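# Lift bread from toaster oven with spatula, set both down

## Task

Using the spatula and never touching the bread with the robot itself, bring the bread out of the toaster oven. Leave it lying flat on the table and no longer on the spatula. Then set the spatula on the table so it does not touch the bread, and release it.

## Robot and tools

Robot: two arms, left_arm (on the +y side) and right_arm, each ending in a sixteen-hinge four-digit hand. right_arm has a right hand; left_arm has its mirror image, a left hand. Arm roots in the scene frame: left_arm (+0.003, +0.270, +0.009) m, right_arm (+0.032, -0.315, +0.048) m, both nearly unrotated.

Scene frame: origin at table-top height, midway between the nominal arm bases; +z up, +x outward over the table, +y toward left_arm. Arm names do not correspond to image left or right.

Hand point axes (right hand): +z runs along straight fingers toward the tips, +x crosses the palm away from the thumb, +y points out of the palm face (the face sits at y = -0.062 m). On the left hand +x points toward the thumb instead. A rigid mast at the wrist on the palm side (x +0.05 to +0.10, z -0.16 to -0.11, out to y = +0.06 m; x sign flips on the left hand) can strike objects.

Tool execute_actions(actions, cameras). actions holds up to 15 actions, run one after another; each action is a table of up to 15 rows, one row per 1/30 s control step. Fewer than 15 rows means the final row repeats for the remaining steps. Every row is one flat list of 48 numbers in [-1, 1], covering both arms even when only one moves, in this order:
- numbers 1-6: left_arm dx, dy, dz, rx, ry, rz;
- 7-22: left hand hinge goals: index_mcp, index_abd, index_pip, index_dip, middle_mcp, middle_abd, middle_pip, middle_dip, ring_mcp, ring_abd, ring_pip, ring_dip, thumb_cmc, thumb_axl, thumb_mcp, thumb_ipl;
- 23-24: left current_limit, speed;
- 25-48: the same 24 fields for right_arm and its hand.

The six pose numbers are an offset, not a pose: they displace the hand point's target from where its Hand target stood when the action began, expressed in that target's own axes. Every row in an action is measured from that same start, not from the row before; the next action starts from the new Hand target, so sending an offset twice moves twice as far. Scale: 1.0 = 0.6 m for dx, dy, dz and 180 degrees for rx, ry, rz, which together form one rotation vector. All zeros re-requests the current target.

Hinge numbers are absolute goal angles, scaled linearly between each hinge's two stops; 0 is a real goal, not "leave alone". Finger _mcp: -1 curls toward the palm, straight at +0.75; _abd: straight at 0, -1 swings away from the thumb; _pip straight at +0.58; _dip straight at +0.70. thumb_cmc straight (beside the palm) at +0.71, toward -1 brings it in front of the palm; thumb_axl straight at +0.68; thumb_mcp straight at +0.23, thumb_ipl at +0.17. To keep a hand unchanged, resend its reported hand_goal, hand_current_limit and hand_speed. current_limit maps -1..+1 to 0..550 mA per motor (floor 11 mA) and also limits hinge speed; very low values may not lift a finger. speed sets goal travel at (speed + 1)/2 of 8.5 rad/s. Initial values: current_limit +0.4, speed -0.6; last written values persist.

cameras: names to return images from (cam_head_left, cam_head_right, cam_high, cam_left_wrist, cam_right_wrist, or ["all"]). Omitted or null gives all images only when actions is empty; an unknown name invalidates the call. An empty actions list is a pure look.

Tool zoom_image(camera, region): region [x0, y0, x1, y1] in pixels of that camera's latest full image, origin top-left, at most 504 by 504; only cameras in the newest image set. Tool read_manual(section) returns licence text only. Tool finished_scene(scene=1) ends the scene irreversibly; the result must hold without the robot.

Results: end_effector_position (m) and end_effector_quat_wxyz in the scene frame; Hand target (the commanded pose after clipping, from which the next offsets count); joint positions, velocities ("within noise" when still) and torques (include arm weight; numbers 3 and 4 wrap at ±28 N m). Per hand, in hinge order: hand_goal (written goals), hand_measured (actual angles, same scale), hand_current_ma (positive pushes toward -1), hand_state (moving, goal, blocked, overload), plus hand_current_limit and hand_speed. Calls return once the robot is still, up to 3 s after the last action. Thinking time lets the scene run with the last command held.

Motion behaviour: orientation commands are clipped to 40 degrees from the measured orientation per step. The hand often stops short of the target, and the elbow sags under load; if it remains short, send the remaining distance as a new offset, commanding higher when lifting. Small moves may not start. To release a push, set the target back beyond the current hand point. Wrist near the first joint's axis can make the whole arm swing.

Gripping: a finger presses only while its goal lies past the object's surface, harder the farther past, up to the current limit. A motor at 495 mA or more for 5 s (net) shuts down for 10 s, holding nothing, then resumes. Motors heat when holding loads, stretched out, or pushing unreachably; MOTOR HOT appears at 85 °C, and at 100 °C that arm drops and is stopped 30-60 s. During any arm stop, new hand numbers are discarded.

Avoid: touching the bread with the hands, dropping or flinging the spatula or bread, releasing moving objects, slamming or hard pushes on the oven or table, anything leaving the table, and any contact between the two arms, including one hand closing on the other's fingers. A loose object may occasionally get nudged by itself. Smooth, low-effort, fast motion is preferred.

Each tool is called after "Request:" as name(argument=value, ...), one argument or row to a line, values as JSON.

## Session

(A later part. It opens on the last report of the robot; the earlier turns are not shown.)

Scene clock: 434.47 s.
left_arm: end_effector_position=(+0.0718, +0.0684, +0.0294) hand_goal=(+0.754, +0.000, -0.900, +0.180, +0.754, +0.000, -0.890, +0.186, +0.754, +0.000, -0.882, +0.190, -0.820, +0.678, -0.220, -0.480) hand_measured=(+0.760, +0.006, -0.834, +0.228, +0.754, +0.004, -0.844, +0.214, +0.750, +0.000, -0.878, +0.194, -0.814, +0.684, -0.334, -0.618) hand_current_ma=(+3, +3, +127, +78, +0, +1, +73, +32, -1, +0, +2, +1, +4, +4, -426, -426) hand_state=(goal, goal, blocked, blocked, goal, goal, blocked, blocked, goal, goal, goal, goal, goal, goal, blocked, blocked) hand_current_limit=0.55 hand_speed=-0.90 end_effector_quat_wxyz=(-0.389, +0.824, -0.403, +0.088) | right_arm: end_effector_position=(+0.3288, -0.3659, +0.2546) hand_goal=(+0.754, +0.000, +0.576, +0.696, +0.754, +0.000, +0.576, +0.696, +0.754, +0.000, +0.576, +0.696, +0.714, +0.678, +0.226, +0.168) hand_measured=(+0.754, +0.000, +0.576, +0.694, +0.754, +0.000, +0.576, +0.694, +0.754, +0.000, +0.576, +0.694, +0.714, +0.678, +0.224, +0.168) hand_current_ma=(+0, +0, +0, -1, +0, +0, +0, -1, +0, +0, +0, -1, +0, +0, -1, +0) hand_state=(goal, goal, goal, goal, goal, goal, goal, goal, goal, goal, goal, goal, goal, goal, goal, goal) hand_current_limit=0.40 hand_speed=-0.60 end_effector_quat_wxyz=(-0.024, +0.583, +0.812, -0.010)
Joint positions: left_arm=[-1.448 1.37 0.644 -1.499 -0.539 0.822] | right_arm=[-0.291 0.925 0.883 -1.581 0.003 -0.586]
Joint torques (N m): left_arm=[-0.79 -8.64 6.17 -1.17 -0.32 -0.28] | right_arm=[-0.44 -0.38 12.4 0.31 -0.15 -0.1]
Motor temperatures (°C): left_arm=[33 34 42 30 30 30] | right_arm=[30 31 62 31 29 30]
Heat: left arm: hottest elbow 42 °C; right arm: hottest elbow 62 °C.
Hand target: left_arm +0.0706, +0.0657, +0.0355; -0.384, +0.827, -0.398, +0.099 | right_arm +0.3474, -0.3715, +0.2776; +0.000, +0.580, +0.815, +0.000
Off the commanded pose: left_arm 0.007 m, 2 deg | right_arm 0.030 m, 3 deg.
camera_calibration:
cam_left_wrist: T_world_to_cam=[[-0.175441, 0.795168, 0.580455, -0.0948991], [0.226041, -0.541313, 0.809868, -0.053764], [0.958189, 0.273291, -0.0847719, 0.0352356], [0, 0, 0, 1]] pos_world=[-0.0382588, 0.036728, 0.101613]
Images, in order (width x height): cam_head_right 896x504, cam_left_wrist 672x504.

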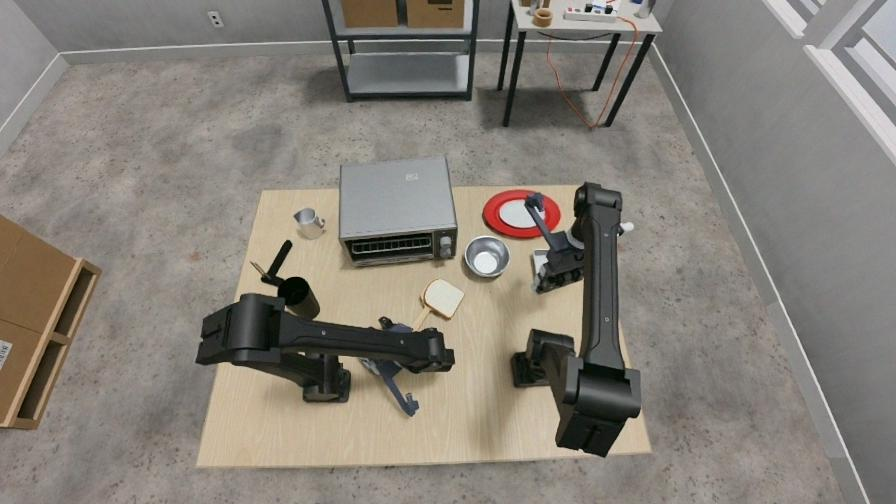

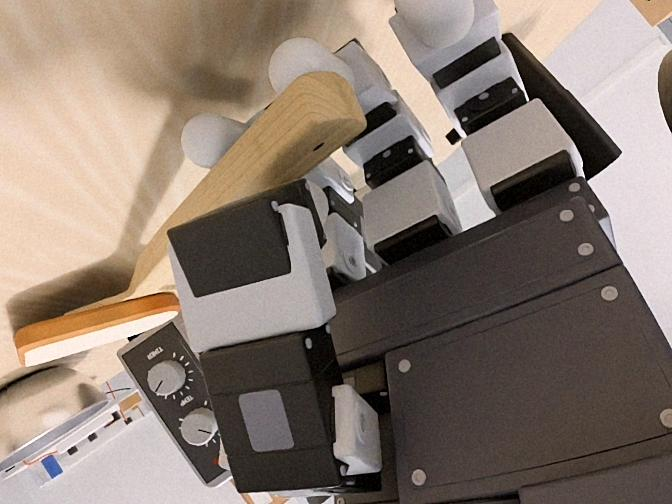

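Request:
execute_actions(
  actions=[
    [[-0.0009,-0.0048,-0.0046,0,-0.0078,0.0079,0.753,0,-0.9,0.18,0.753,0,-0.89,0.185,0.753,0,-0.883,0.19,-0.82,0.678,-0.22,-0.48,0.55,-0.9,0,0,0,0,0,0,0.754,0,0.576,0.696,0.754,0,0.576,0.696,0.754,0,0.576,0.696,0.714,0.678,0.226,0.168,0.4,-0.6],[-0.0019,-0.0095,-0.0091,0,-0.0157,0.0158,0.753,0,-0.9,0.18,0.753,0,-0.89,0.185,0.753,0,-0.883,0.19,-0.82,0.678,-0.22,-0.48,0.55,-0.9,0,0,0,0,0,0,0.754,0,0.576,0.696,0.754,0,0.576,0.696,0.754,0,0.576,0.696,0.714,0.678,0.226,0.168,0.4,-0.6],[-0.0028,-0.0143,-0.0137,0,-0.0235,0.0236,0.753,0,-0.9,0.18,0.753,0,-0.89,0.185,0.753,0,-0.883,0.19,-0.82,0.678,-0.22,-0.48,0.55,-0.9,0,0,0,0,0,0,0.754,0,0.576,0.696,0.754,0,0.576,0.696,0.754,0,0.576,0.696,0.714,0.678,0.226,0.168,0.4,-0.6]],
  ],
  cameras=["cam_left_wrist","cam_head_right"],
)

Request:
zoom_image(
  camera="cam_head_right",
  region=[350, 220, 500, 340],
)

Request:
zoom_image(
  camera="cam_left_wrist",
  region=[0, 250, 200, 400],
)

Scene clock: 435.77 s.
left_arm: end_effector_position=(+0.0670, +0.0783, +0.0397) hand_goal=(+0.754, +0.000, -0.900, +0.180, +0.754, +0.000, -0.890, +0.186, +0.754, +0.000, -0.882, +0.190, -0.820, +0.678, -0.220, -0.480) hand_measured=(+0.756, +0.006, -0.834, +0.228, +0.756, +0.004, -0.844, +0.214, +0.750, +0.000, -0.878, +0.194, -0.814, +0.682, -0.334, -0.618) hand_current_ma=(+1, +3, +127, +78, +0, +1, +73, +32, -1, +0, +2, +1, +4, +3, -426, -426) hand_state=(goal, goal, blocked, blocked, goal, goal, blocked, blocked, goal, goal, goal, goal, goal, goal, blocked, blocked) hand_current_limit=0.55 hand_speed=-0.90 end_effector_quat_wxyz=(-0.407, +0.811, -0.417, +0.056) | right_arm: end_effector_position=(+0.3288, -0.3659, +0.2546) hand_goal=(+0.754, +0.000, +0.576, +0.696, +0.754, +0.000, +0.576, +0.696, +0.754, +0.000, +0.576, +0.696, +0.714, +0.678, +0.226, +0.168) hand_measured=(+0.754, +0.000, +0.576, +0.694, +0.754, +0.000, +0.576, +0.694, +0.754, +0.000, +0.576, +0.694, +0.714, +0.678, +0.224, +0.168) hand_current_ma=(+0, +0, +0, -1, +0, +0, +0, -1, +0, +0, +0, -1, +0, +0, -1, +0) hand_state=(goal, goal, goal, goal, goal, goal, goal, goal, goal, goal, goal, goal, goal, goal, goal, goal) hand_current_limit=0.40 hand_speed=-0.60 end_effector_quat_wxyz=(-0.024, +0.583, +0.812, -0.010)
Joint positions: left_arm=[-1.434 1.37 0.666 -1.569 -0.519 0.869] | right_arm=[-0.291 0.925 0.883 -1.581 0.003 -0.586]
Joint torques (N m): left_arm=[1.49 -6.48 9.5 -1.36 -0.24 -0.01] | right_arm=[-1.08 -0.44 12.34 0.4 -0.19 -0.12]
Motor temperatures (°C): left_arm=[33 34 42 30 30 30] | right_arm=[30 31 62 31 29 30]
Heat: left arm: hottest elbow 42 °C; right arm: hottest elbow 62 °C.
Hand target: left_arm +0.0706, +0.0656, +0.0476; -0.401, +0.815, -0.414, +0.054 | right_arm +0.3474, -0.3715, +0.2776; +0.000, +0.580, +0.815, +0.000
Off the commanded pose: left_arm 0.015 m, 1 deg | right_arm 0.030 m, 3 deg.
camera_calibration:
cam_left_wrist: T_world_to_cam=[[-0.141406, 0.754802, 0.64053, -0.111098], [0.26129, -0.59563, 0.759574, -0.0517507], [0.954847, 0.274773, -0.112996, 0.0391709], [0, 0, 0, 1]] pos_world=[-0.0395903, 0.0422697, 0.114896]
Images, in order (width x height): cam_head_right 896x504, cam_left_wrist 672x504.

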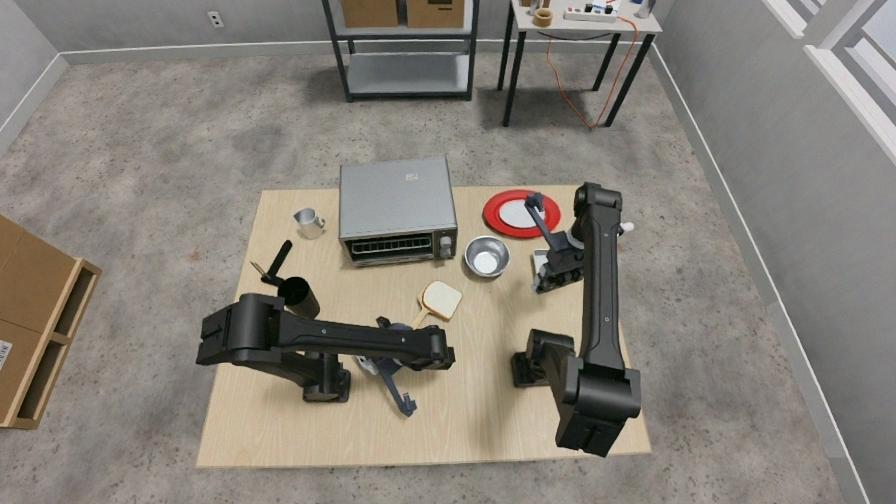

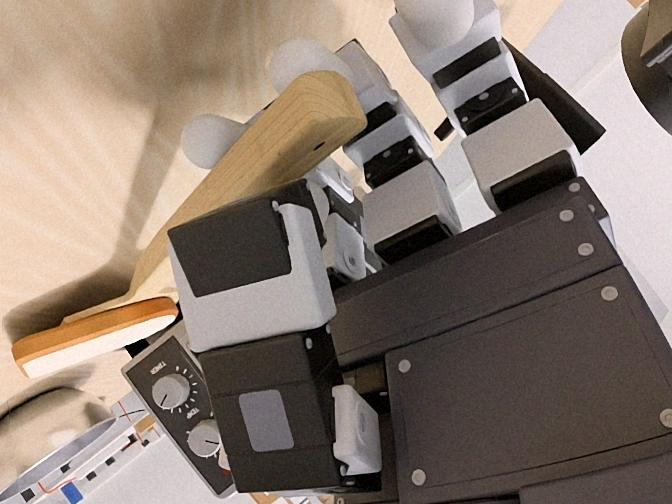

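Scaled by 3.360.

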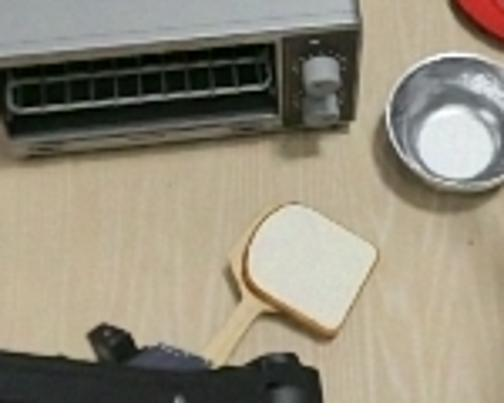

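Scaled by 2.520 from the camera's 672x504 image, which has a finer 960x720 frame.

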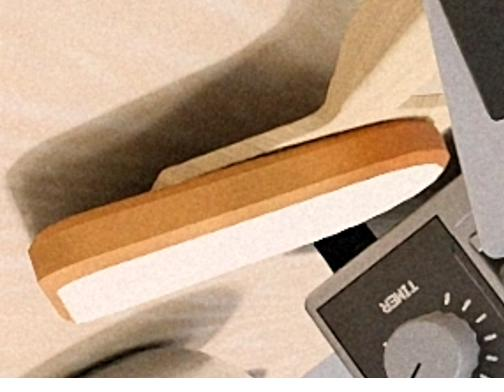

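Request:
execute_actions(
  actions=[
    [[-0.0157,0.0055,0.0016,0,0,0,0.753,0,-0.9,0.18,0.753,0,-0.89,0.185,0.753,0,-0.883,0.19,-0.82,0.678,-0.22,-0.48,0.55,-0.9,0,0,0,0,0,0,0.754,0,0.576,0.696,0.754,0,0.576,0.696,0.754,0,0.576,0.696,0.714,0.678,0.226,0.168,0.4,-0.6],[-0.0314,0.0109,0.0033,0,0,0,0.753,0,-0.9,0.18,0.753,0,-0.89,0.185,0.753,0,-0.883,0.19,-0.82,0.678,-0.22,-0.48,0.55,-0.9,0,0,0,0,0,0,0.754,0,0.576,0.696,0.754,0,0.576,0.696,0.754,0,0.576,0.696,0.714,0.678,0.226,0.168,0.4,-0.6],[-0.0471,0.0164,0.0049,0,0,0,0.753,0,-0.9,0.18,0.753,0,-0.89,0.185,0.753,0,-0.883,0.19,-0.82,0.678,-0.22,-0.48,0.55,-0.9,0,0,0,0,0,0,0.754,0,0.576,0.696,0.754,0,0.576,0.696,0.754,0,0.576,0.696,0.714,0.678,0.226,0.168,0.4,-0.6]],
  ],
  cameras=["cam_left_wrist","cam_head_right"],
)

Request:
zoom_image(
  camera="cam_head_right",
  region=[350, 220, 500, 340],
)

Request:
zoom_image(
  camera="cam_left_wrist",
  region=[0, 250, 200, 400],
)

Scene clock: 437.00 s.
left_arm: end_effector_position=(+0.0492, +0.0839, +0.0407) hand_goal=(+0.754, +0.000, -0.900, +0.180, +0.754, +0.000, -0.890, +0.186, +0.754, +0.000, -0.882, +0.190, -0.820, +0.678, -0.220, -0.480) hand_measured=(+0.754, +0.006, -0.834, +0.228, +0.758, +0.004, -0.842, +0.214, +0.750, +0.000, -0.878, +0.194, -0.814, +0.682, -0.334, -0.618) hand_current_ma=(+0, +3, +127, +77, +1, +1, +79, +33, -1, +0, +2, +1, +4, +1, -426, -426) hand_state=(goal, goal, blocked, blocked, goal, goal, blocked, blocked, goal, goal, goal, goal, goal, goal, blocked, blocked) hand_current_limit=0.55 hand_speed=-0.90 end_effector_quat_wxyz=(-0.403, +0.814, -0.416, +0.047) | right_arm: end_effector_position=(+0.3288, -0.3659, +0.2546) hand_goal=(+0.754, +0.000, +0.576, +0.696, +0.754, +0.000, +0.576, +0.696, +0.754, +0.000, +0.576, +0.696, +0.714, +0.678, +0.226, +0.168) hand_measured=(+0.754, +0.000, +0.576, +0.694, +0.754, +0.000, +0.576, +0.694, +0.754, +0.000, +0.576, +0.694, +0.714, +0.678, +0.224, +0.168) hand_current_ma=(+0, +0, +0, -1, +0, +0, +0, -1, +0, +0, +0, -1, +0, +0, -1, +0) hand_state=(goal, goal, goal, goal, goal, goal, goal, goal, goal, goal, goal, goal, goal, goal, goal, goal) hand_current_limit=0.40 hand_speed=-0.60 end_effector_quat_wxyz=(-0.024, +0.583, +0.812, -0.010)
Joint positions: left_arm=[-1.489 1.354 0.652 -1.593 -0.464 0.825] | right_arm=[-0.291 0.925 0.883 -1.581 0.003 -0.586]
Joint torques (N m): left_arm=[-0.79 -8.23 5.9 -1.39 -0.18 -0.23] | right_arm=[-0.5 -0.62 12.44 0.34 -0.14 -0.08]
Motor temperatures (°C): left_arm=[33 34 42 30 30 30] | right_arm=[30 31 62 31 29 30]
Heat: left arm: hottest elbow 42 °C; right arm: hottest elbow 62 °C.
Hand target: left_arm +0.0472, +0.0844, +0.0457; -0.401, +0.815, -0.414, +0.054 | right_arm +0.3474, -0.3715, +0.2776; +0.000, +0.580, +0.815, +0.000
Off the commanded pose: left_arm 0.005 m, 1 deg | right_arm 0.030 m, 3 deg.
camera_calibration:
cam_left_wrist: T_world_to_cam=[[-0.139715, 0.754181, 0.641631, -0.118536], [0.279432, -0.59162, 0.756243, -0.045649], [0.949946, 0.284951, -0.128084, 0.0548341], [0, 0, 0, 1]] pos_world=[-0.0558949, 0.0467657, 0.117601]
Images, in order (width x height): cam_head_right 896x504, cam_left_wrist 672x504.

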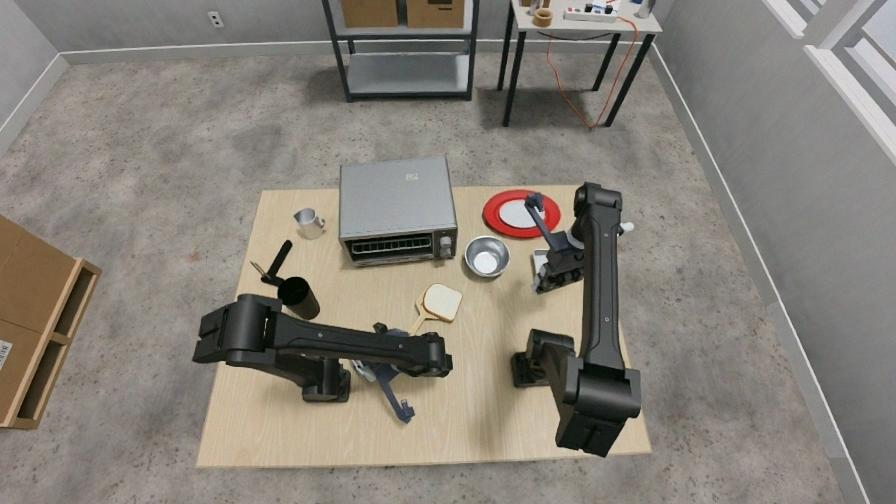

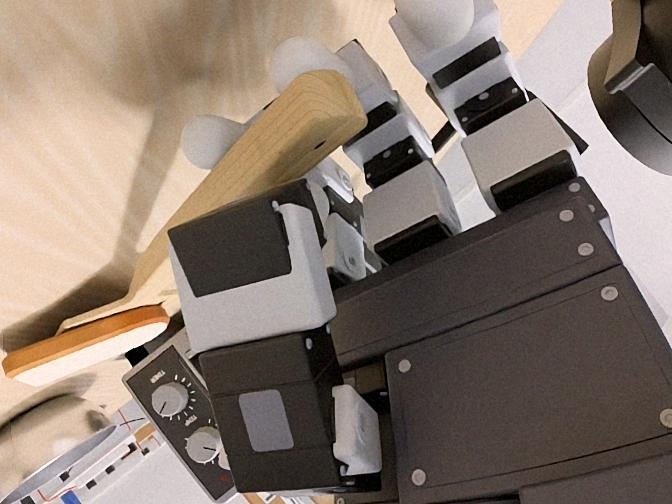

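Scaled by 3.360.

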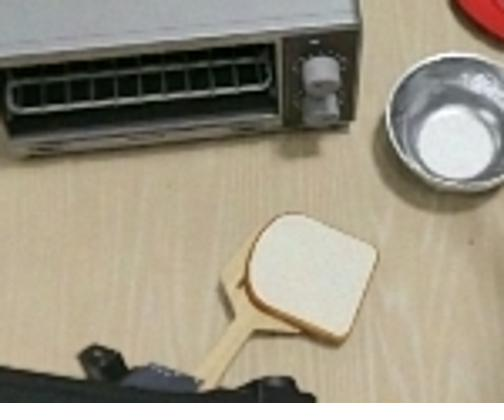

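Scaled by 2.520 from the camera's 672x504 image, which has a finer 960x720 frame.

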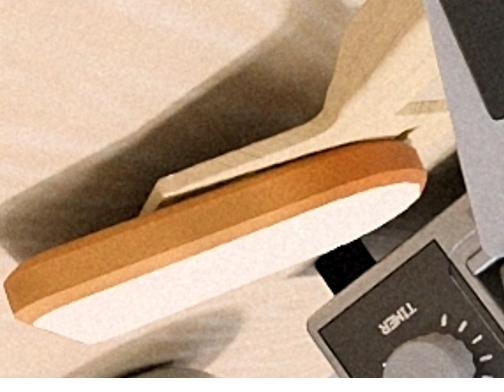

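Request:
execute_actions(
  actions=[
    [[-0.0157,0.0055,0.0016,0,0,0,0.753,0,-0.9,0.18,0.753,0,-0.89,0.185,0.753,0,-0.883,0.19,-0.82,0.678,-0.22,-0.48,0.55,-0.9,0,0,0,0,0,0,0.754,0,0.576,0.696,0.754,0,0.576,0.696,0.754,0,0.576,0.696,0.714,0.678,0.226,0.168,0.4,-0.6],[-0.0314,0.0109,0.0033,0,0,0,0.753,0,-0.9,0.18,0.753,0,-0.89,0.185,0.753,0,-0.883,0.19,-0.82,0.678,-0.22,-0.48,0.55,-0.9,0,0,0,0,0,0,0.754,0,0.576,0.696,0.754,0,0.576,0.696,0.754,0,0.576,0.696,0.714,0.678,0.226,0.168,0.4,-0.6]],
  ],
  cameras=["cam_left_wrist","cam_head_right"],
)

Request:
zoom_image(
  camera="cam_head_right",
  region=[350, 220, 500, 340],
)

Request:
zoom_image(
  camera="cam_left_wrist",
  region=[0, 250, 200, 400],
)

Scene clock: 438.03 s.
left_arm: end_effector_position=(+0.0333, +0.0962, +0.0398) hand_goal=(+0.754, +0.000, -0.900, +0.180, +0.754, +0.000, -0.890, +0.186, +0.754, +0.000, -0.882, +0.190, -0.820, +0.678, -0.220, -0.480) hand_measured=(+0.754, +0.006, -0.836, +0.228, +0.758, +0.004, -0.840, +0.214, +0.750, +0.000, -0.878, +0.194, -0.814, +0.680, -0.334, -0.618) hand_current_ma=(+0, +3, +124, +77, +1, +1, +83, +33, -1, +0, +2, +1, +4, +1, -426, -426) hand_state=(goal, goal, blocked, blocked, goal, goal, blocked, blocked, goal, goal, goal, goal, goal, goal, blocked, blocked) hand_current_limit=0.55 hand_speed=-0.90 end_effector_quat_wxyz=(-0.402, +0.814, -0.416, +0.048) | right_arm: end_effector_position=(+0.3288, -0.3659, +0.2546) hand_goal=(+0.754, +0.000, +0.576, +0.696, +0.754, +0.000, +0.576, +0.696, +0.754, +0.000, +0.576, +0.696, +0.714, +0.678, +0.226, +0.168) hand_measured=(+0.754, +0.000, +0.576, +0.694, +0.754, +0.000, +0.576, +0.694, +0.754, +0.000, +0.576, +0.694, +0.714, +0.678, +0.224, +0.168) hand_current_ma=(+0, +0, +0, -1, +0, +0, +0, -1, +0, +0, +0, -1, +0, +0, -1, +0) hand_state=(goal, goal, goal, goal, goal, goal, goal, goal, goal, goal, goal, goal, goal, goal, goal, goal) hand_current_limit=0.40 hand_speed=-0.60 end_effector_quat_wxyz=(-0.024, +0.583, +0.812, -0.010)
Joint positions: left_arm=[-1.552 1.326 0.62 -1.609 -0.421 0.772] | right_arm=[-0.291 0.925 0.883 -1.581 0.003 -0.586]
Joint torques (N m): left_arm=[-0.97 -7.53 5.87 -1.51 -0.17 -0.26] | right_arm=[-0.79 -0.5 12.38 0.34 -0.15 -0.08]
Motor temperatures (°C): left_arm=[33 34 42 30 30 30] | right_arm=[30 31 62 31 29 30]
Heat: left arm: hottest elbow 42 °C; right arm: hottest elbow 62 °C.
Hand target: left_arm +0.0317, +0.0969, +0.0443; -0.401, +0.815, -0.414, +0.054 | right_arm +0.3474, -0.3715, +0.2776; +0.000, +0.580, +0.815, +0.000
Off the commanded pose: left_arm 0.005 m, 1 deg | right_arm 0.030 m, 3 deg.
camera_calibration:
cam_left_wrist: T_world_to_cam=[[-0.140007, 0.755107, 0.640477, -0.129458], [0.27987, -0.590292, 0.757119, -0.0333678], [0.949774, 0.285252, -0.128687, 0.066235], [0, 0, 0, 1]] pos_world=[-0.0716947, 0.0591646, 0.116702]
Images, in order (width x height): cam_head_right 896x504, cam_left_wrist 672x504.

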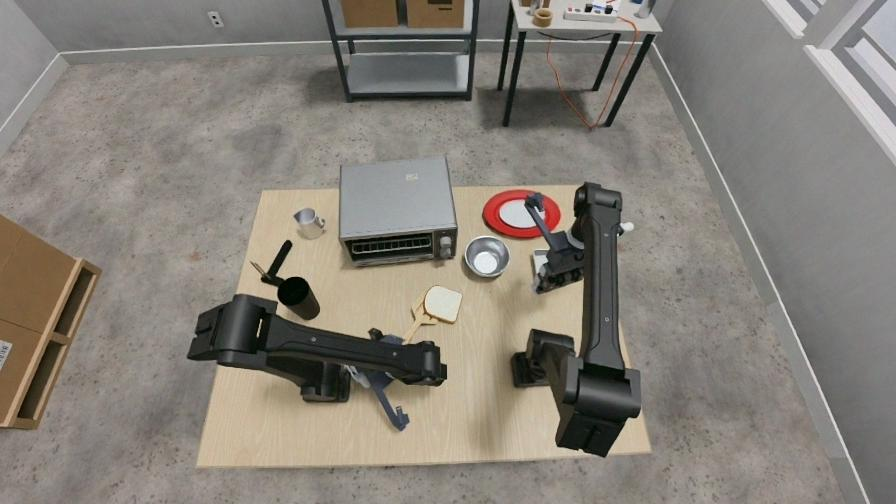

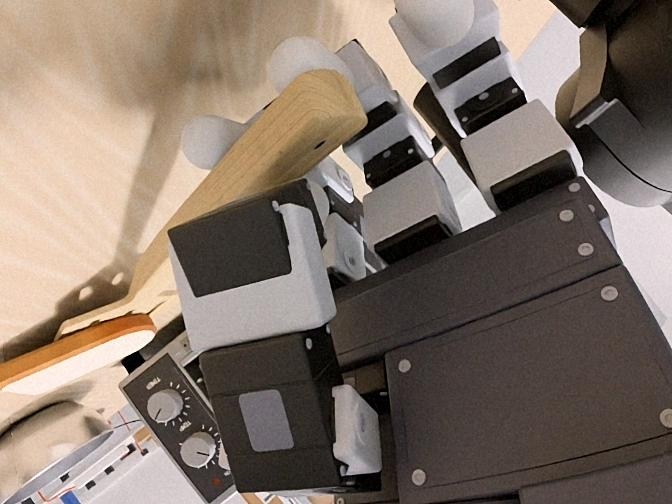

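Scaled by 3.360.

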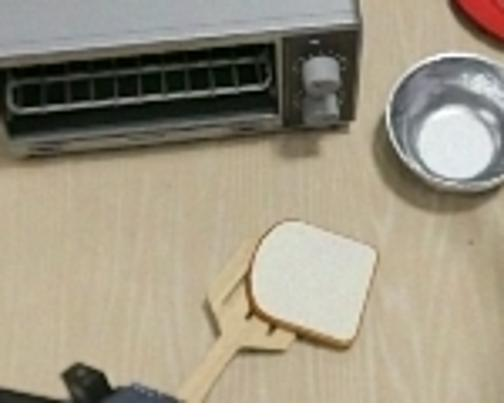

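Scaled by 2.520 from the camera's 672x504 image, which has a finer 960x720 frame.

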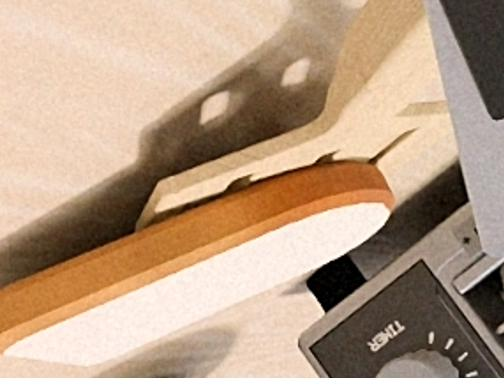

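Request:
execute_actions(
  actions=[
    [[-0.0157,0.0055,0.0016,0,0,0,0.753,0,-0.9,0.18,0.753,0,-0.89,0.185,0.753,0,-0.883,0.19,-0.82,0.678,-0.22,-0.48,0.55,-0.9,0,0,0,0,0,0,0.754,0,0.576,0.696,0.754,0,0.576,0.696,0.754,0,0.576,0.696,0.714,0.678,0.226,0.168,0.4,-0.6],[-0.0314,0.0109,0.0033,0,0,0,0.753,0,-0.9,0.18,0.753,0,-0.89,0.185,0.753,0,-0.883,0.19,-0.82,0.678,-0.22,-0.48,0.55,-0.9,0,0,0,0,0,0,0.754,0,0.576,0.696,0.754,0,0.576,0.696,0.754,0,0.576,0.696,0.714,0.678,0.226,0.168,0.4,-0.6]],
  ],
  cameras=["cam_left_wrist","cam_head_right"],
)

Request:
zoom_image(
  camera="cam_head_right",
  region=[350, 220, 500, 340],
)

Request:
zoom_image(
  camera="cam_left_wrist",
  region=[0, 250, 200, 400],
)

Scene clock: 438.93 s.
left_arm: end_effector_position=(+0.0333, +0.0963, +0.0398) hand_goal=(+0.754, +0.000, -0.900, +0.180, +0.754, +0.000, -0.890, +0.186, +0.754, +0.000, -0.882, +0.190, -0.820, +0.678, -0.220, -0.480) hand_measured=(+0.754, +0.006, -0.836, +0.228, +0.758, +0.004, -0.840, +0.214, +0.750, +0.000, -0.878, +0.194, -0.814, +0.680, -0.334, -0.618) hand_current_ma=(+0, +3, +124, +77, +1, +1, +83, +33, -1, +0, +2, +1, +4, +1, -426, -426) hand_state=(goal, goal, blocked, blocked, goal, goal, blocked, blocked, goal, goal, goal, goal, goal, goal, blocked, blocked) hand_current_limit=0.55 hand_speed=-0.90 end_effector_quat_wxyz=(-0.403, +0.814, -0.415, +0.048) | right_arm: end_effector_position=(+0.3288, -0.3659, +0.2546) hand_goal=(+0.754, +0.000, +0.576, +0.696, +0.754, +0.000, +0.576, +0.696, +0.754, +0.000, +0.576, +0.696, +0.714, +0.678, +0.226, +0.168) hand_measured=(+0.754, +0.000, +0.576, +0.694, +0.754, +0.000, +0.576, +0.694, +0.754, +0.000, +0.576, +0.694, +0.714, +0.678, +0.224, +0.168) hand_current_ma=(+0, +0, +0, -1, +0, +0, +0, -1, +0, +0, +0, -1, +0, +0, -1, +0) hand_state=(goal, goal, goal, goal, goal, goal, goal, goal, goal, goal, goal, goal, goal, goal, goal, goal) hand_current_limit=0.40 hand_speed=-0.60 end_effector_quat_wxyz=(-0.024, +0.583, +0.812, -0.010)
Joint positions: left_arm=[-1.552 1.326 0.62 -1.609 -0.421 0.772] | right_arm=[-0.291 0.925 0.883 -1.581 0.003 -0.586]
Joint torques (N m): left_arm=[0.26 -6.24 5.82 -0.79 -0.2 -0.09] | right_arm=[-0.67 -0.67 12.36 0.39 -0.15 -0.12]
Motor temperatures (°C): left_arm=[33 34 42 30 30 30] | right_arm=[30 31 62 31 29 30]
Heat: left arm: hottest elbow 42 °C; right arm: hottest elbow 62 °C.
Hand target: left_arm +0.0333, +0.0963, +0.0398; -0.403, +0.814, -0.415, +0.048 (last step not sent: back at the drive's target) | right_arm +0.3474, -0.3715, +0.2776; +0.000, +0.580, +0.815, +0.000
Off the commanded pose: left_arm 0.022 m, 1 deg | right_arm 0.030 m, 3 deg.
pose unreachable (left arm): on one or more control steps of this call, first in action 0 (counted from 0), this arm could not follow its commanded pose, so it was not sent that pose on those steps. It may still have moved: this result reports where it is.
cause: moving toward the commanded pose would bring two parts of the arm too close to each other (joints 3 (elbow) to 6 (wrist roll) lie between them).
camera_calibration:
cam_left_wrist: T_world_to_cam=[[-0.14037, 0.754914, 0.640625, -0.129566], [0.279841, -0.5904, 0.757045, -0.0332958], [0.949729, 0.285539, -0.128381, 0.0661503], [0, 0, 0, 1]] pos_world=[-0.0716945, 0.0592647, 0.116702]
Images, in order (width x height): cam_head_right 896x504, cam_left_wrist 672x504.

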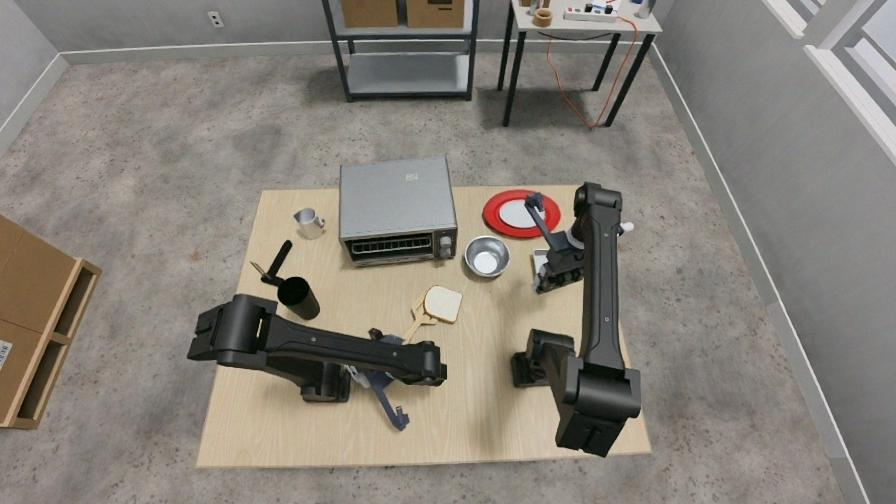

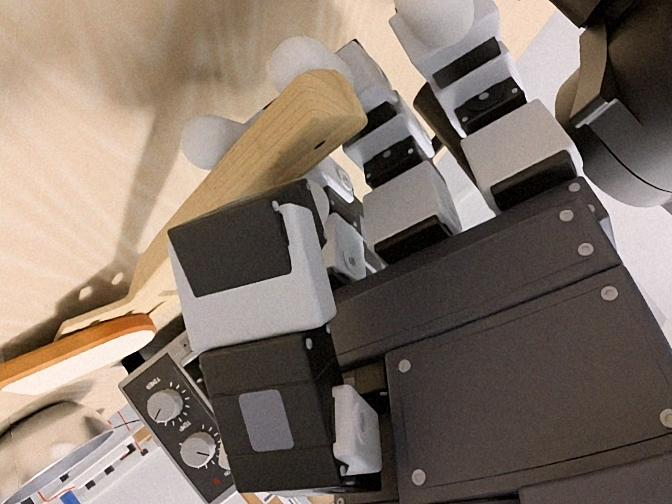

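Scaled by 3.360.

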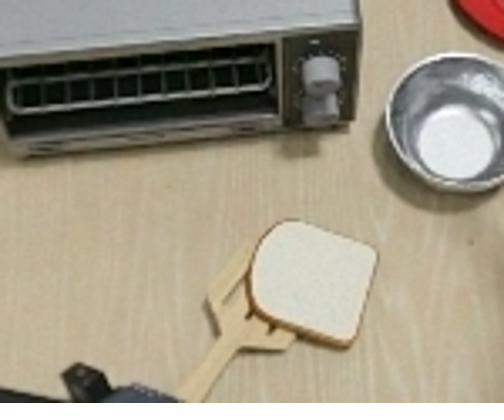

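Scaled by 2.520 from the camera's 672x504 image, which has a finer 960x720 frame.

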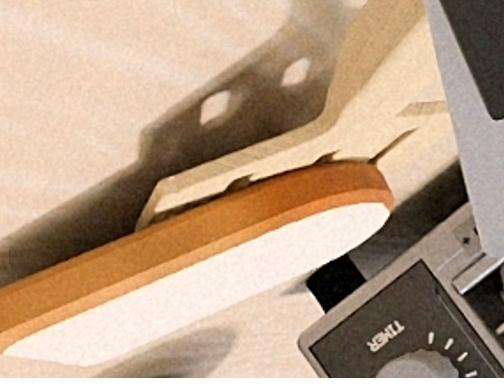

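Request:
execute_actions(
  actions=[
    [[0.0154,-0.0062,-0.0022,0,0,0,0.753,0,-0.9,0.18,0.753,0,-0.89,0.185,0.753,0,-0.883,0.19,-0.82,0.678,-0.22,-0.48,0.55,-0.9,0,0,0,0,0,0,0.754,0,0.576,0.696,0.754,0,0.576,0.696,0.754,0,0.576,0.696,0.714,0.678,0.226,0.168,0.4,-0.6],[0.0308,-0.0123,-0.0044,0,0,0,0.753,0,-0.9,0.18,0.753,0,-0.89,0.185,0.753,0,-0.883,0.19,-0.82,0.678,-0.22,-0.48,0.55,-0.9,0,0,0,0,0,0,0.754,0,0.576,0.696,0.754,0,0.576,0.696,0.754,0,0.576,0.696,0.714,0.678,0.226,0.168,0.4,-0.6],[0.0462,-0.0185,-0.0065,0,0,0,0.753,0,-0.9,0.18,0.753,0,-0.89,0.185,0.753,0,-0.883,0.19,-0.82,0.678,-0.22,-0.48,0.55,-0.9,0,0,0,0,0,0,0.754,0,0.576,0.696,0.754,0,0.576,0.696,0.754,0,0.576,0.696,0.714,0.678,0.226,0.168,0.4,-0.6],[0.0616,-0.0246,-0.0087,0,0,0,0.753,0,-0.9,0.18,0.753,0,-0.89,0.185,0.753,0,-0.883,0.19,-0.82,0.678,-0.22,-0.48,0.55,-0.9,0,0,0,0,0,0,0.754,0,0.576,0.696,0.754,0,0.576,0.696,0.754,0,0.576,0.696,0.714,0.678,0.226,0.168,0.4,-0.6],[0.077,-0.0308,-0.0109,0,0,0,0.753,0,-0.9,0.18,0.753,0,-0.89,0.185,0.753,0,-0.883,0.19,-0.82,0.678,-0.22,-0.48,0.55,-0.9,0,0,0,0,0,0,0.754,0,0.576,0.696,0.754,0,0.576,0.696,0.754,0,0.576,0.696,0.714,0.678,0.226,0.168,0.4,-0.6]],
  ],
  cameras=["cam_left_wrist","cam_head_right"],
)

Request:
zoom_image(
  camera="cam_head_right",
  region=[350, 220, 500, 340],
)

Request:
zoom_image(
  camera="cam_left_wrist",
  region=[0, 250, 200, 400],
)

Scene clock: 440.53 s.
left_arm: end_effector_position=(+0.0681, +0.0819, +0.0407) hand_goal=(+0.754, +0.000, -0.900, +0.180, +0.754, +0.000, -0.890, +0.186, +0.754, +0.000, -0.882, +0.190, -0.820, +0.678, -0.220, -0.480) hand_measured=(+0.756, +0.006, -0.836, +0.226, +0.754, +0.004, -0.840, +0.214, +0.750, +0.000, -0.878, +0.194, -0.814, +0.680, -0.334, -0.618) hand_current_ma=(+1, +3, +124, +75, +0, +1, +83, +34, -1, +0, +2, +1, +4, +1, -426, -426) hand_state=(goal, goal, blocked, blocked, goal, goal, blocked, blocked, goal, goal, goal, goal, goal, goal, blocked, blocked) hand_current_limit=0.55 hand_speed=-0.90 end_effector_quat_wxyz=(-0.414, +0.809, -0.414, +0.045) | right_arm: end_effector_position=(+0.3288, -0.3659, +0.2546) hand_goal=(+0.754, +0.000, +0.576, +0.696, +0.754, +0.000, +0.576, +0.696, +0.754, +0.000, +0.576, +0.696, +0.714, +0.678, +0.226, +0.168) hand_measured=(+0.754, +0.000, +0.576, +0.694, +0.754, +0.000, +0.576, +0.694, +0.754, +0.000, +0.576, +0.694, +0.714, +0.678, +0.224, +0.168) hand_current_ma=(+0, +0, +0, -1, +0, +0, +0, -1, +0, +0, +0, -1, +0, +0, -1, +0) hand_state=(goal, goal, goal, goal, goal, goal, goal, goal, goal, goal, goal, goal, goal, goal, goal, goal) hand_current_limit=0.40 hand_speed=-0.60 end_effector_quat_wxyz=(-0.024, +0.583, +0.812, -0.010)
Joint positions: left_arm=[-1.421 1.378 0.67 -1.585 -0.514 0.874] | right_arm=[-0.291 0.925 0.883 -1.581 0.003 -0.586]
Joint torques (N m): left_arm=[1.26 -6.24 9.32 -0.5 -0.38 0.12] | right_arm=[-1.14 -0.67 12.42 0.34 -0.14 -0.1]
Motor temperatures (°C): left_arm=[33 34 42 30 30 30] | right_arm=[30 31 62 31 29 30]
Heat: left arm: hottest elbow 42 °C; right arm: hottest elbow 62 °C.
Hand target: left_arm +0.0724, +0.0654, +0.0451; -0.403, +0.814, -0.415, +0.047 | right_arm +0.3474, -0.3715, +0.2776; +0.000, +0.580, +0.815, +0.000
Off the commanded pose: left_arm 0.018 m, 1 deg | right_arm 0.030 m, 3 deg.
camera_calibration:
cam_left_wrist: T_world_to_cam=[[-0.145476, 0.739283, 0.657493, -0.113401], [0.275462, -0.608019, 0.744603, -0.0499958], [0.950241, 0.289436, -0.115192, 0.03648], [0, 0, 0, 1]] pos_world=[-0.03739, 0.0428788, 0.11599]
Images, in order (width x height): cam_head_right 896x504, cam_left_wrist 672x504.

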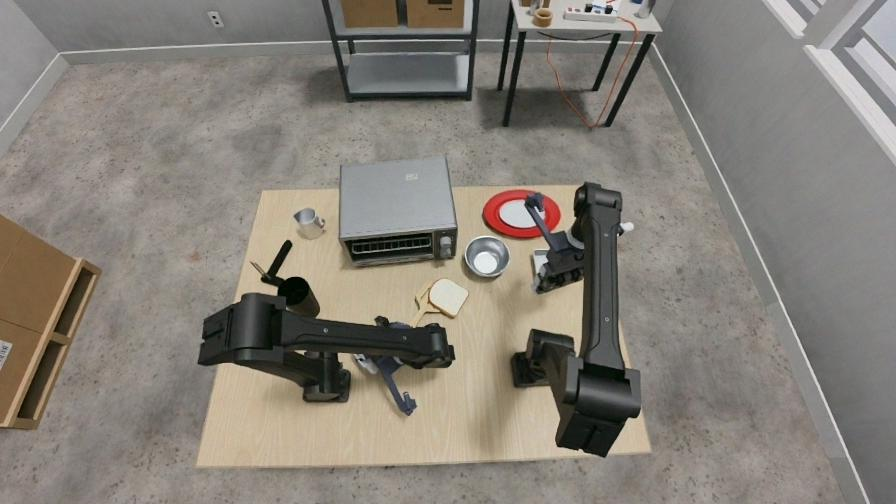

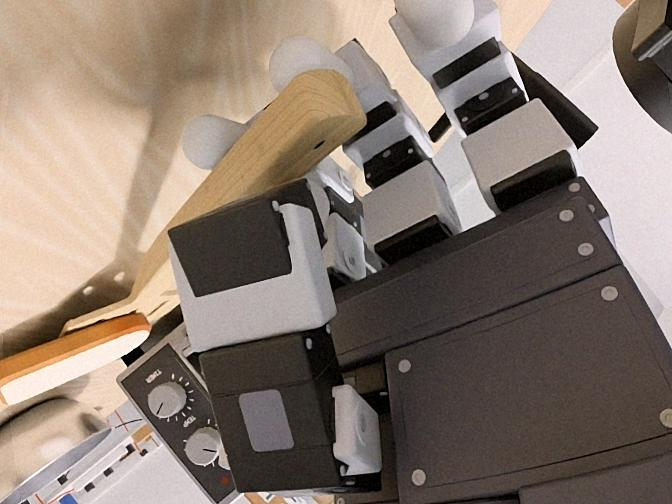

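Scaled by 3.360.

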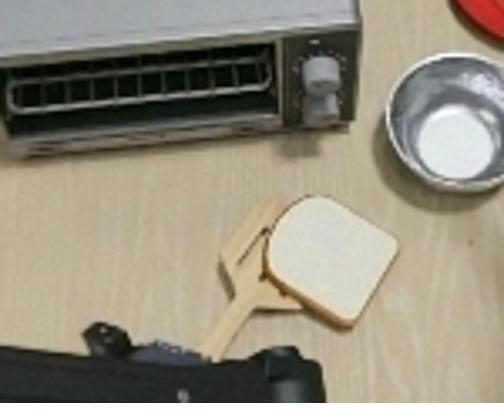

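Scaled by 2.520 from the camera's 672x504 image, which has a finer 960x720 frame.

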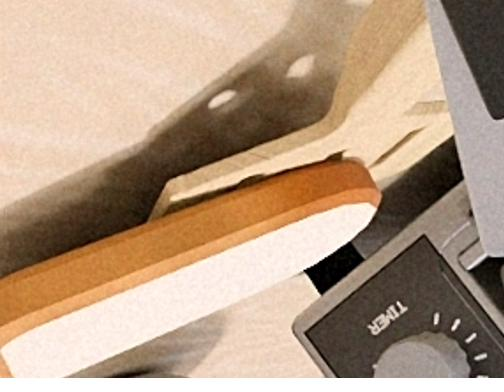

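Request:
execute_actions(
  actions=[],
  cameras=["cam_head_right","cam_left_wrist","cam_high","cam_head_left"],
)

Request:
zoom_image(
  camera="cam_head_right",
  region=[350, 220, 550, 380],
)

Scene clock: 441.07 s.
left_arm: end_effector_position=(+0.0681, +0.0819, +0.0407) hand_goal=(+0.754, +0.000, -0.900, +0.180, +0.754, +0.000, -0.890, +0.186, +0.754, +0.000, -0.882, +0.190, -0.820, +0.678, -0.220, -0.480) hand_measured=(+0.756, +0.006, -0.836, +0.226, +0.754, +0.004, -0.840, +0.214, +0.750, +0.000, -0.878, +0.194, -0.814, +0.680, -0.334, -0.618) hand_current_ma=(+1, +3, +124, +75, +0, +1, +83, +34, -1, +0, +2, +1, +4, +1, -426, -426) hand_state=(goal, goal, blocked, blocked, goal, goal, blocked, blocked, goal, goal, goal, goal, goal, goal, blocked, blocked) hand_current_limit=0.55 hand_speed=-0.90 end_effector_quat_wxyz=(-0.414, +0.809, -0.415, +0.045) | right_arm: end_effector_position=(+0.3288, -0.3659, +0.2546) hand_goal=(+0.754, +0.000, +0.576, +0.696, +0.754, +0.000, +0.576, +0.696, +0.754, +0.000, +0.576, +0.696, +0.714, +0.678, +0.226, +0.168) hand_measured=(+0.754, +0.000, +0.576, +0.694, +0.754, +0.000, +0.576, +0.694, +0.754, +0.000, +0.576, +0.694, +0.714, +0.678, +0.224, +0.168) hand_current_ma=(+0, +0, +0, -1, +0, +0, +0, -1, +0, +0, +0, -1, +0, +0, -1, +0) hand_state=(goal, goal, goal, goal, goal, goal, goal, goal, goal, goal, goal, goal, goal, goal, goal, goal) hand_current_limit=0.40 hand_speed=-0.60 end_effector_quat_wxyz=(-0.024, +0.583, +0.812, -0.010)
Joint positions: left_arm=[-1.421 1.378 0.67 -1.585 -0.515 0.875] | right_arm=[-0.291 0.925 0.883 -1.581 0.003 -0.586]
Joint velocities: within noise
Joint torques (N m): left_arm=[1.44 -6.3 9.32 -0.5 -0.37 0.08] | right_arm=[-0.56 -0.5 12.44 0.28 -0.11 -0.09]
Motor temperatures (°C): left_arm=[33 34 42 30 30 30] | right_arm=[30 31 62 31 29 30]
Heat: left arm: hottest elbow 42 °C; right arm: hottest elbow 62 °C.
Hand target: left_arm +0.0725, +0.0655, +0.0451; -0.403, +0.814, -0.416, +0.048 | right_arm +0.3474, -0.3715, +0.2776; +0.000, +0.580, +0.815, +0.000
Off the commanded pose: left_arm 0.018 m, 1 deg | right_arm 0.030 m, 3 deg.
camera_calibration:
cam_left_wrist: T_world_to_cam=[[-0.144765, 0.739136, 0.657815, -0.11348], [0.275179, -0.608516, 0.744301, -0.0498887], [0.950431, 0.288766, -0.115303, 0.0365001], [0, 0, 0, 1]] pos_world=[-0.0373905, 0.0429792, 0.11599]
Images, in order (width x height): cam_head_left 896x504, cam_head_right 896x504, cam_high 896x504, cam_left_wrist 672x504.

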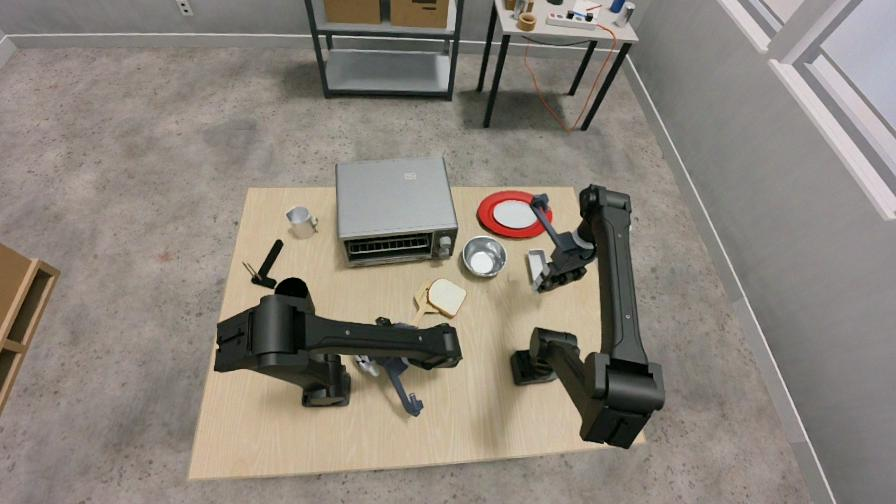

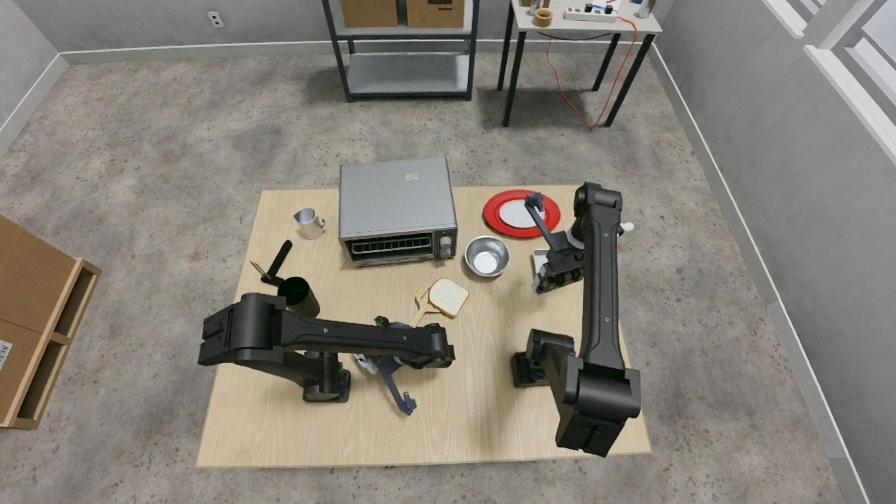

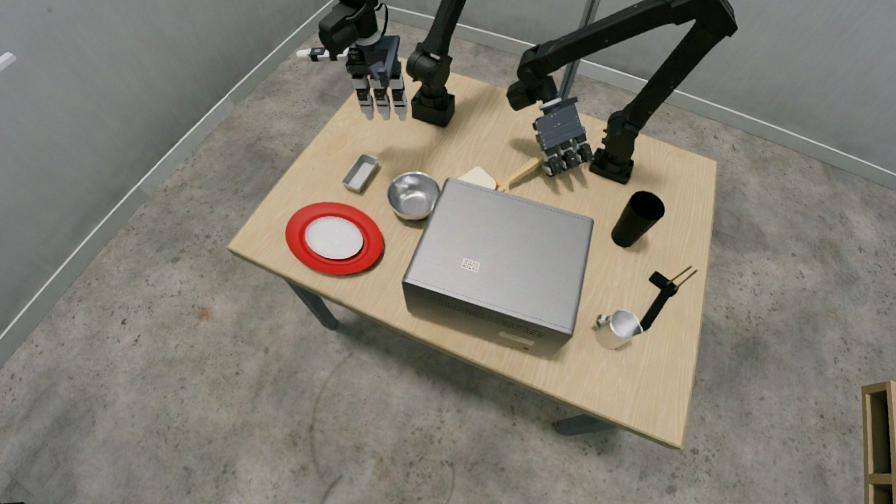

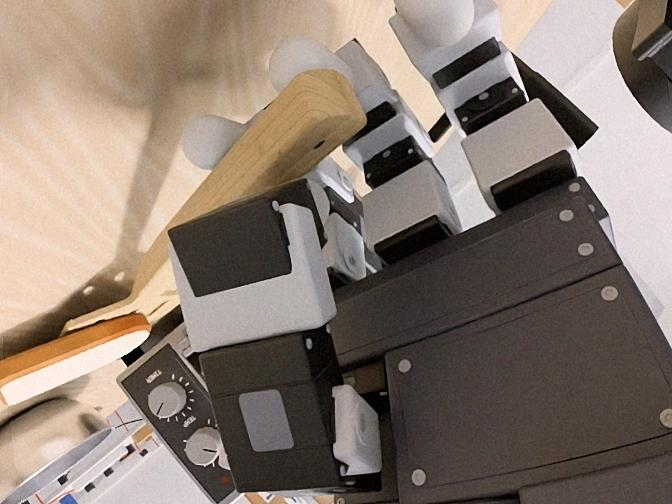

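Scaled by 2.520.

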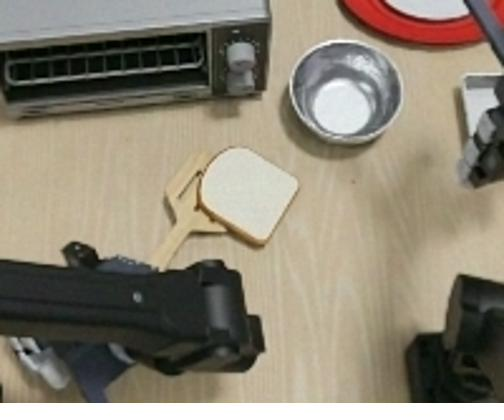

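Request:
execute_actions(
  actions=[
    [[-0.0314,0.0109,0.0033,0,0,0,0.753,0,-0.9,0.18,0.753,0,-0.89,0.185,0.753,0,-0.883,0.19,-0.82,0.678,-0.22,-0.48,0.55,-0.9,0,0,0,0,0,0,0.754,0,0.576,0.696,0.754,0,0.576,0.696,0.754,0,0.576,0.696,0.714,0.678,0.226,0.168,0.4,-0.6]],
    [[-0.0314,0.0109,0.0033,0,0,0,0.753,0,-0.9,0.18,0.753,0,-0.89,0.185,0.753,0,-0.883,0.19,-0.82,0.678,-0.22,-0.48,0.55,-0.9,0,0,0,0,0,0,0.754,0,0.576,0.696,0.754,0,0.576,0.696,0.754,0,0.576,0.696,0.714,0.678,0.226,0.168,0.4,-0.6]],
  ],
  cameras=["cam_head_right","cam_left_wrist"],
)

Request:
zoom_image(
  camera="cam_head_right",
  region=[350, 220, 500, 340],
)

Request:
zoom_image(
  camera="cam_left_wrist",
  region=[0, 250, 200, 450],
)

Scene clock: 442.57 s.
left_arm: end_effector_position=(+0.0434, +0.0895, +0.0384) hand_goal=(+0.754, +0.000, -0.900, +0.180, +0.754, +0.000, -0.890, +0.186, +0.754, +0.000, -0.882, +0.190, -0.820, +0.678, -0.220, -0.480) hand_measured=(+0.754, +0.006, -0.838, +0.224, +0.756, +0.004, -0.836, +0.216, +0.750, +0.000, -0.878, +0.194, -0.814, +0.678, -0.334, -0.618) hand_current_ma=(+0, +3, +114, +69, +1, +1, +91, +36, -1, +0, +2, +1, +4, +0, -426, -426) hand_state=(goal, goal, blocked, blocked, goal, goal, blocked, blocked, goal, goal, goal, goal, goal, goal, blocked, blocked) hand_current_limit=0.55 hand_speed=-0.90 end_effector_quat_wxyz=(-0.404, +0.814, -0.416, +0.042) | right_arm: end_effector_position=(+0.3288, -0.3659, +0.2546) hand_goal=(+0.754, +0.000, +0.576, +0.696, +0.754, +0.000, +0.576, +0.696, +0.754, +0.000, +0.576, +0.696, +0.714, +0.678, +0.226, +0.168) hand_measured=(+0.754, +0.000, +0.576, +0.694, +0.754, +0.000, +0.576, +0.694, +0.754, +0.000, +0.576, +0.694, +0.714, +0.678, +0.224, +0.168) hand_current_ma=(+0, +0, +0, -1, +0, +0, +0, -1, +0, +0, +0, -1, +0, +0, -1, +0) hand_state=(goal, goal, goal, goal, goal, goal, goal, goal, goal, goal, goal, goal, goal, goal, goal, goal) hand_current_limit=0.40 hand_speed=-0.60 end_effector_quat_wxyz=(-0.024, +0.583, +0.812, -0.010)
Joint positions: left_arm=[-1.504 1.349 0.638 -1.593 -0.445 0.815] | right_arm=[-0.291 0.925 0.883 -1.581 0.003 -0.586]
Joint torques (N m): left_arm=[-0.91 -7.88 5.82 -1.51 -0.15 -0.22] | right_arm=[-0.62 -0.56 12.44 0.25 -0.15 -0.08]
Motor temperatures (°C): left_arm=[33 34 42 30 30 30] | right_arm=[30 31 62 31 29 30]
Heat: left arm: hottest elbow 42 °C; right arm: hottest elbow 62 °C.
Hand target: left_arm +0.0413, +0.0903, +0.0431; -0.403, +0.814, -0.415, +0.048 | right_arm +0.3474, -0.3715, +0.2776; +0.000, +0.580, +0.815, +0.000
Off the commanded pose: left_arm 0.005 m, 1 deg | right_arm 0.030 m, 3 deg.
camera_calibration:
cam_left_wrist: T_world_to_cam=[[-0.136905, 0.750249, 0.646825, -0.122045], [0.288018, -0.594615, 0.750652, -0.0389029], [0.947788, 0.289065, -0.13468, 0.0583407], [0, 0, 0, 1]] pos_world=[-0.0607984, 0.0515678, 0.116002]
Images, in order (width x height): cam_head_right 896x504, cam_left_wrist 672x504.

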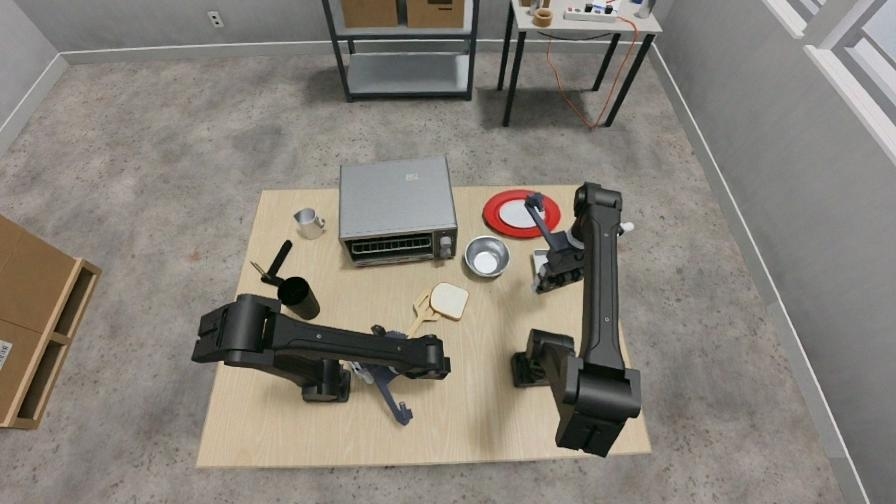

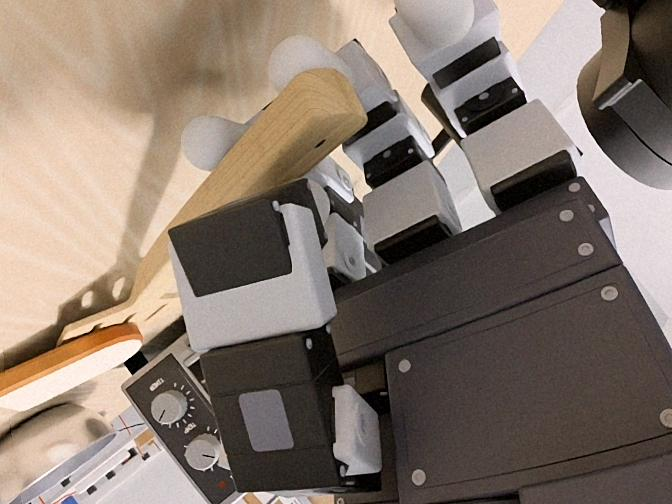

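Scaled by 3.360.

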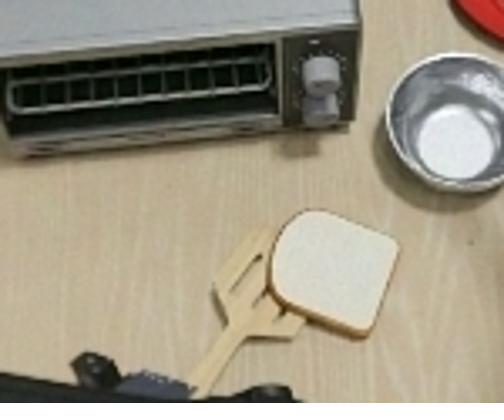

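Scaled by 2.520 from the camera's 672x504 image, which has a finer 960x720 frame.

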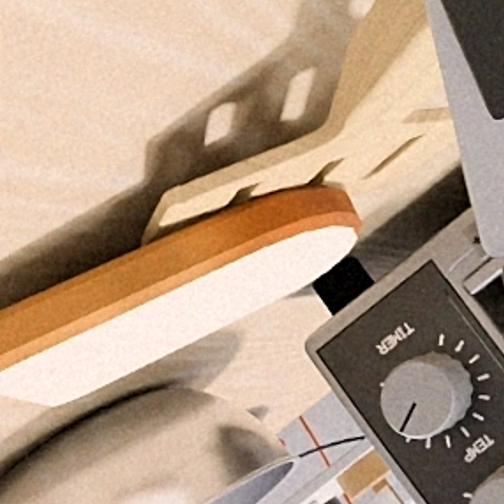

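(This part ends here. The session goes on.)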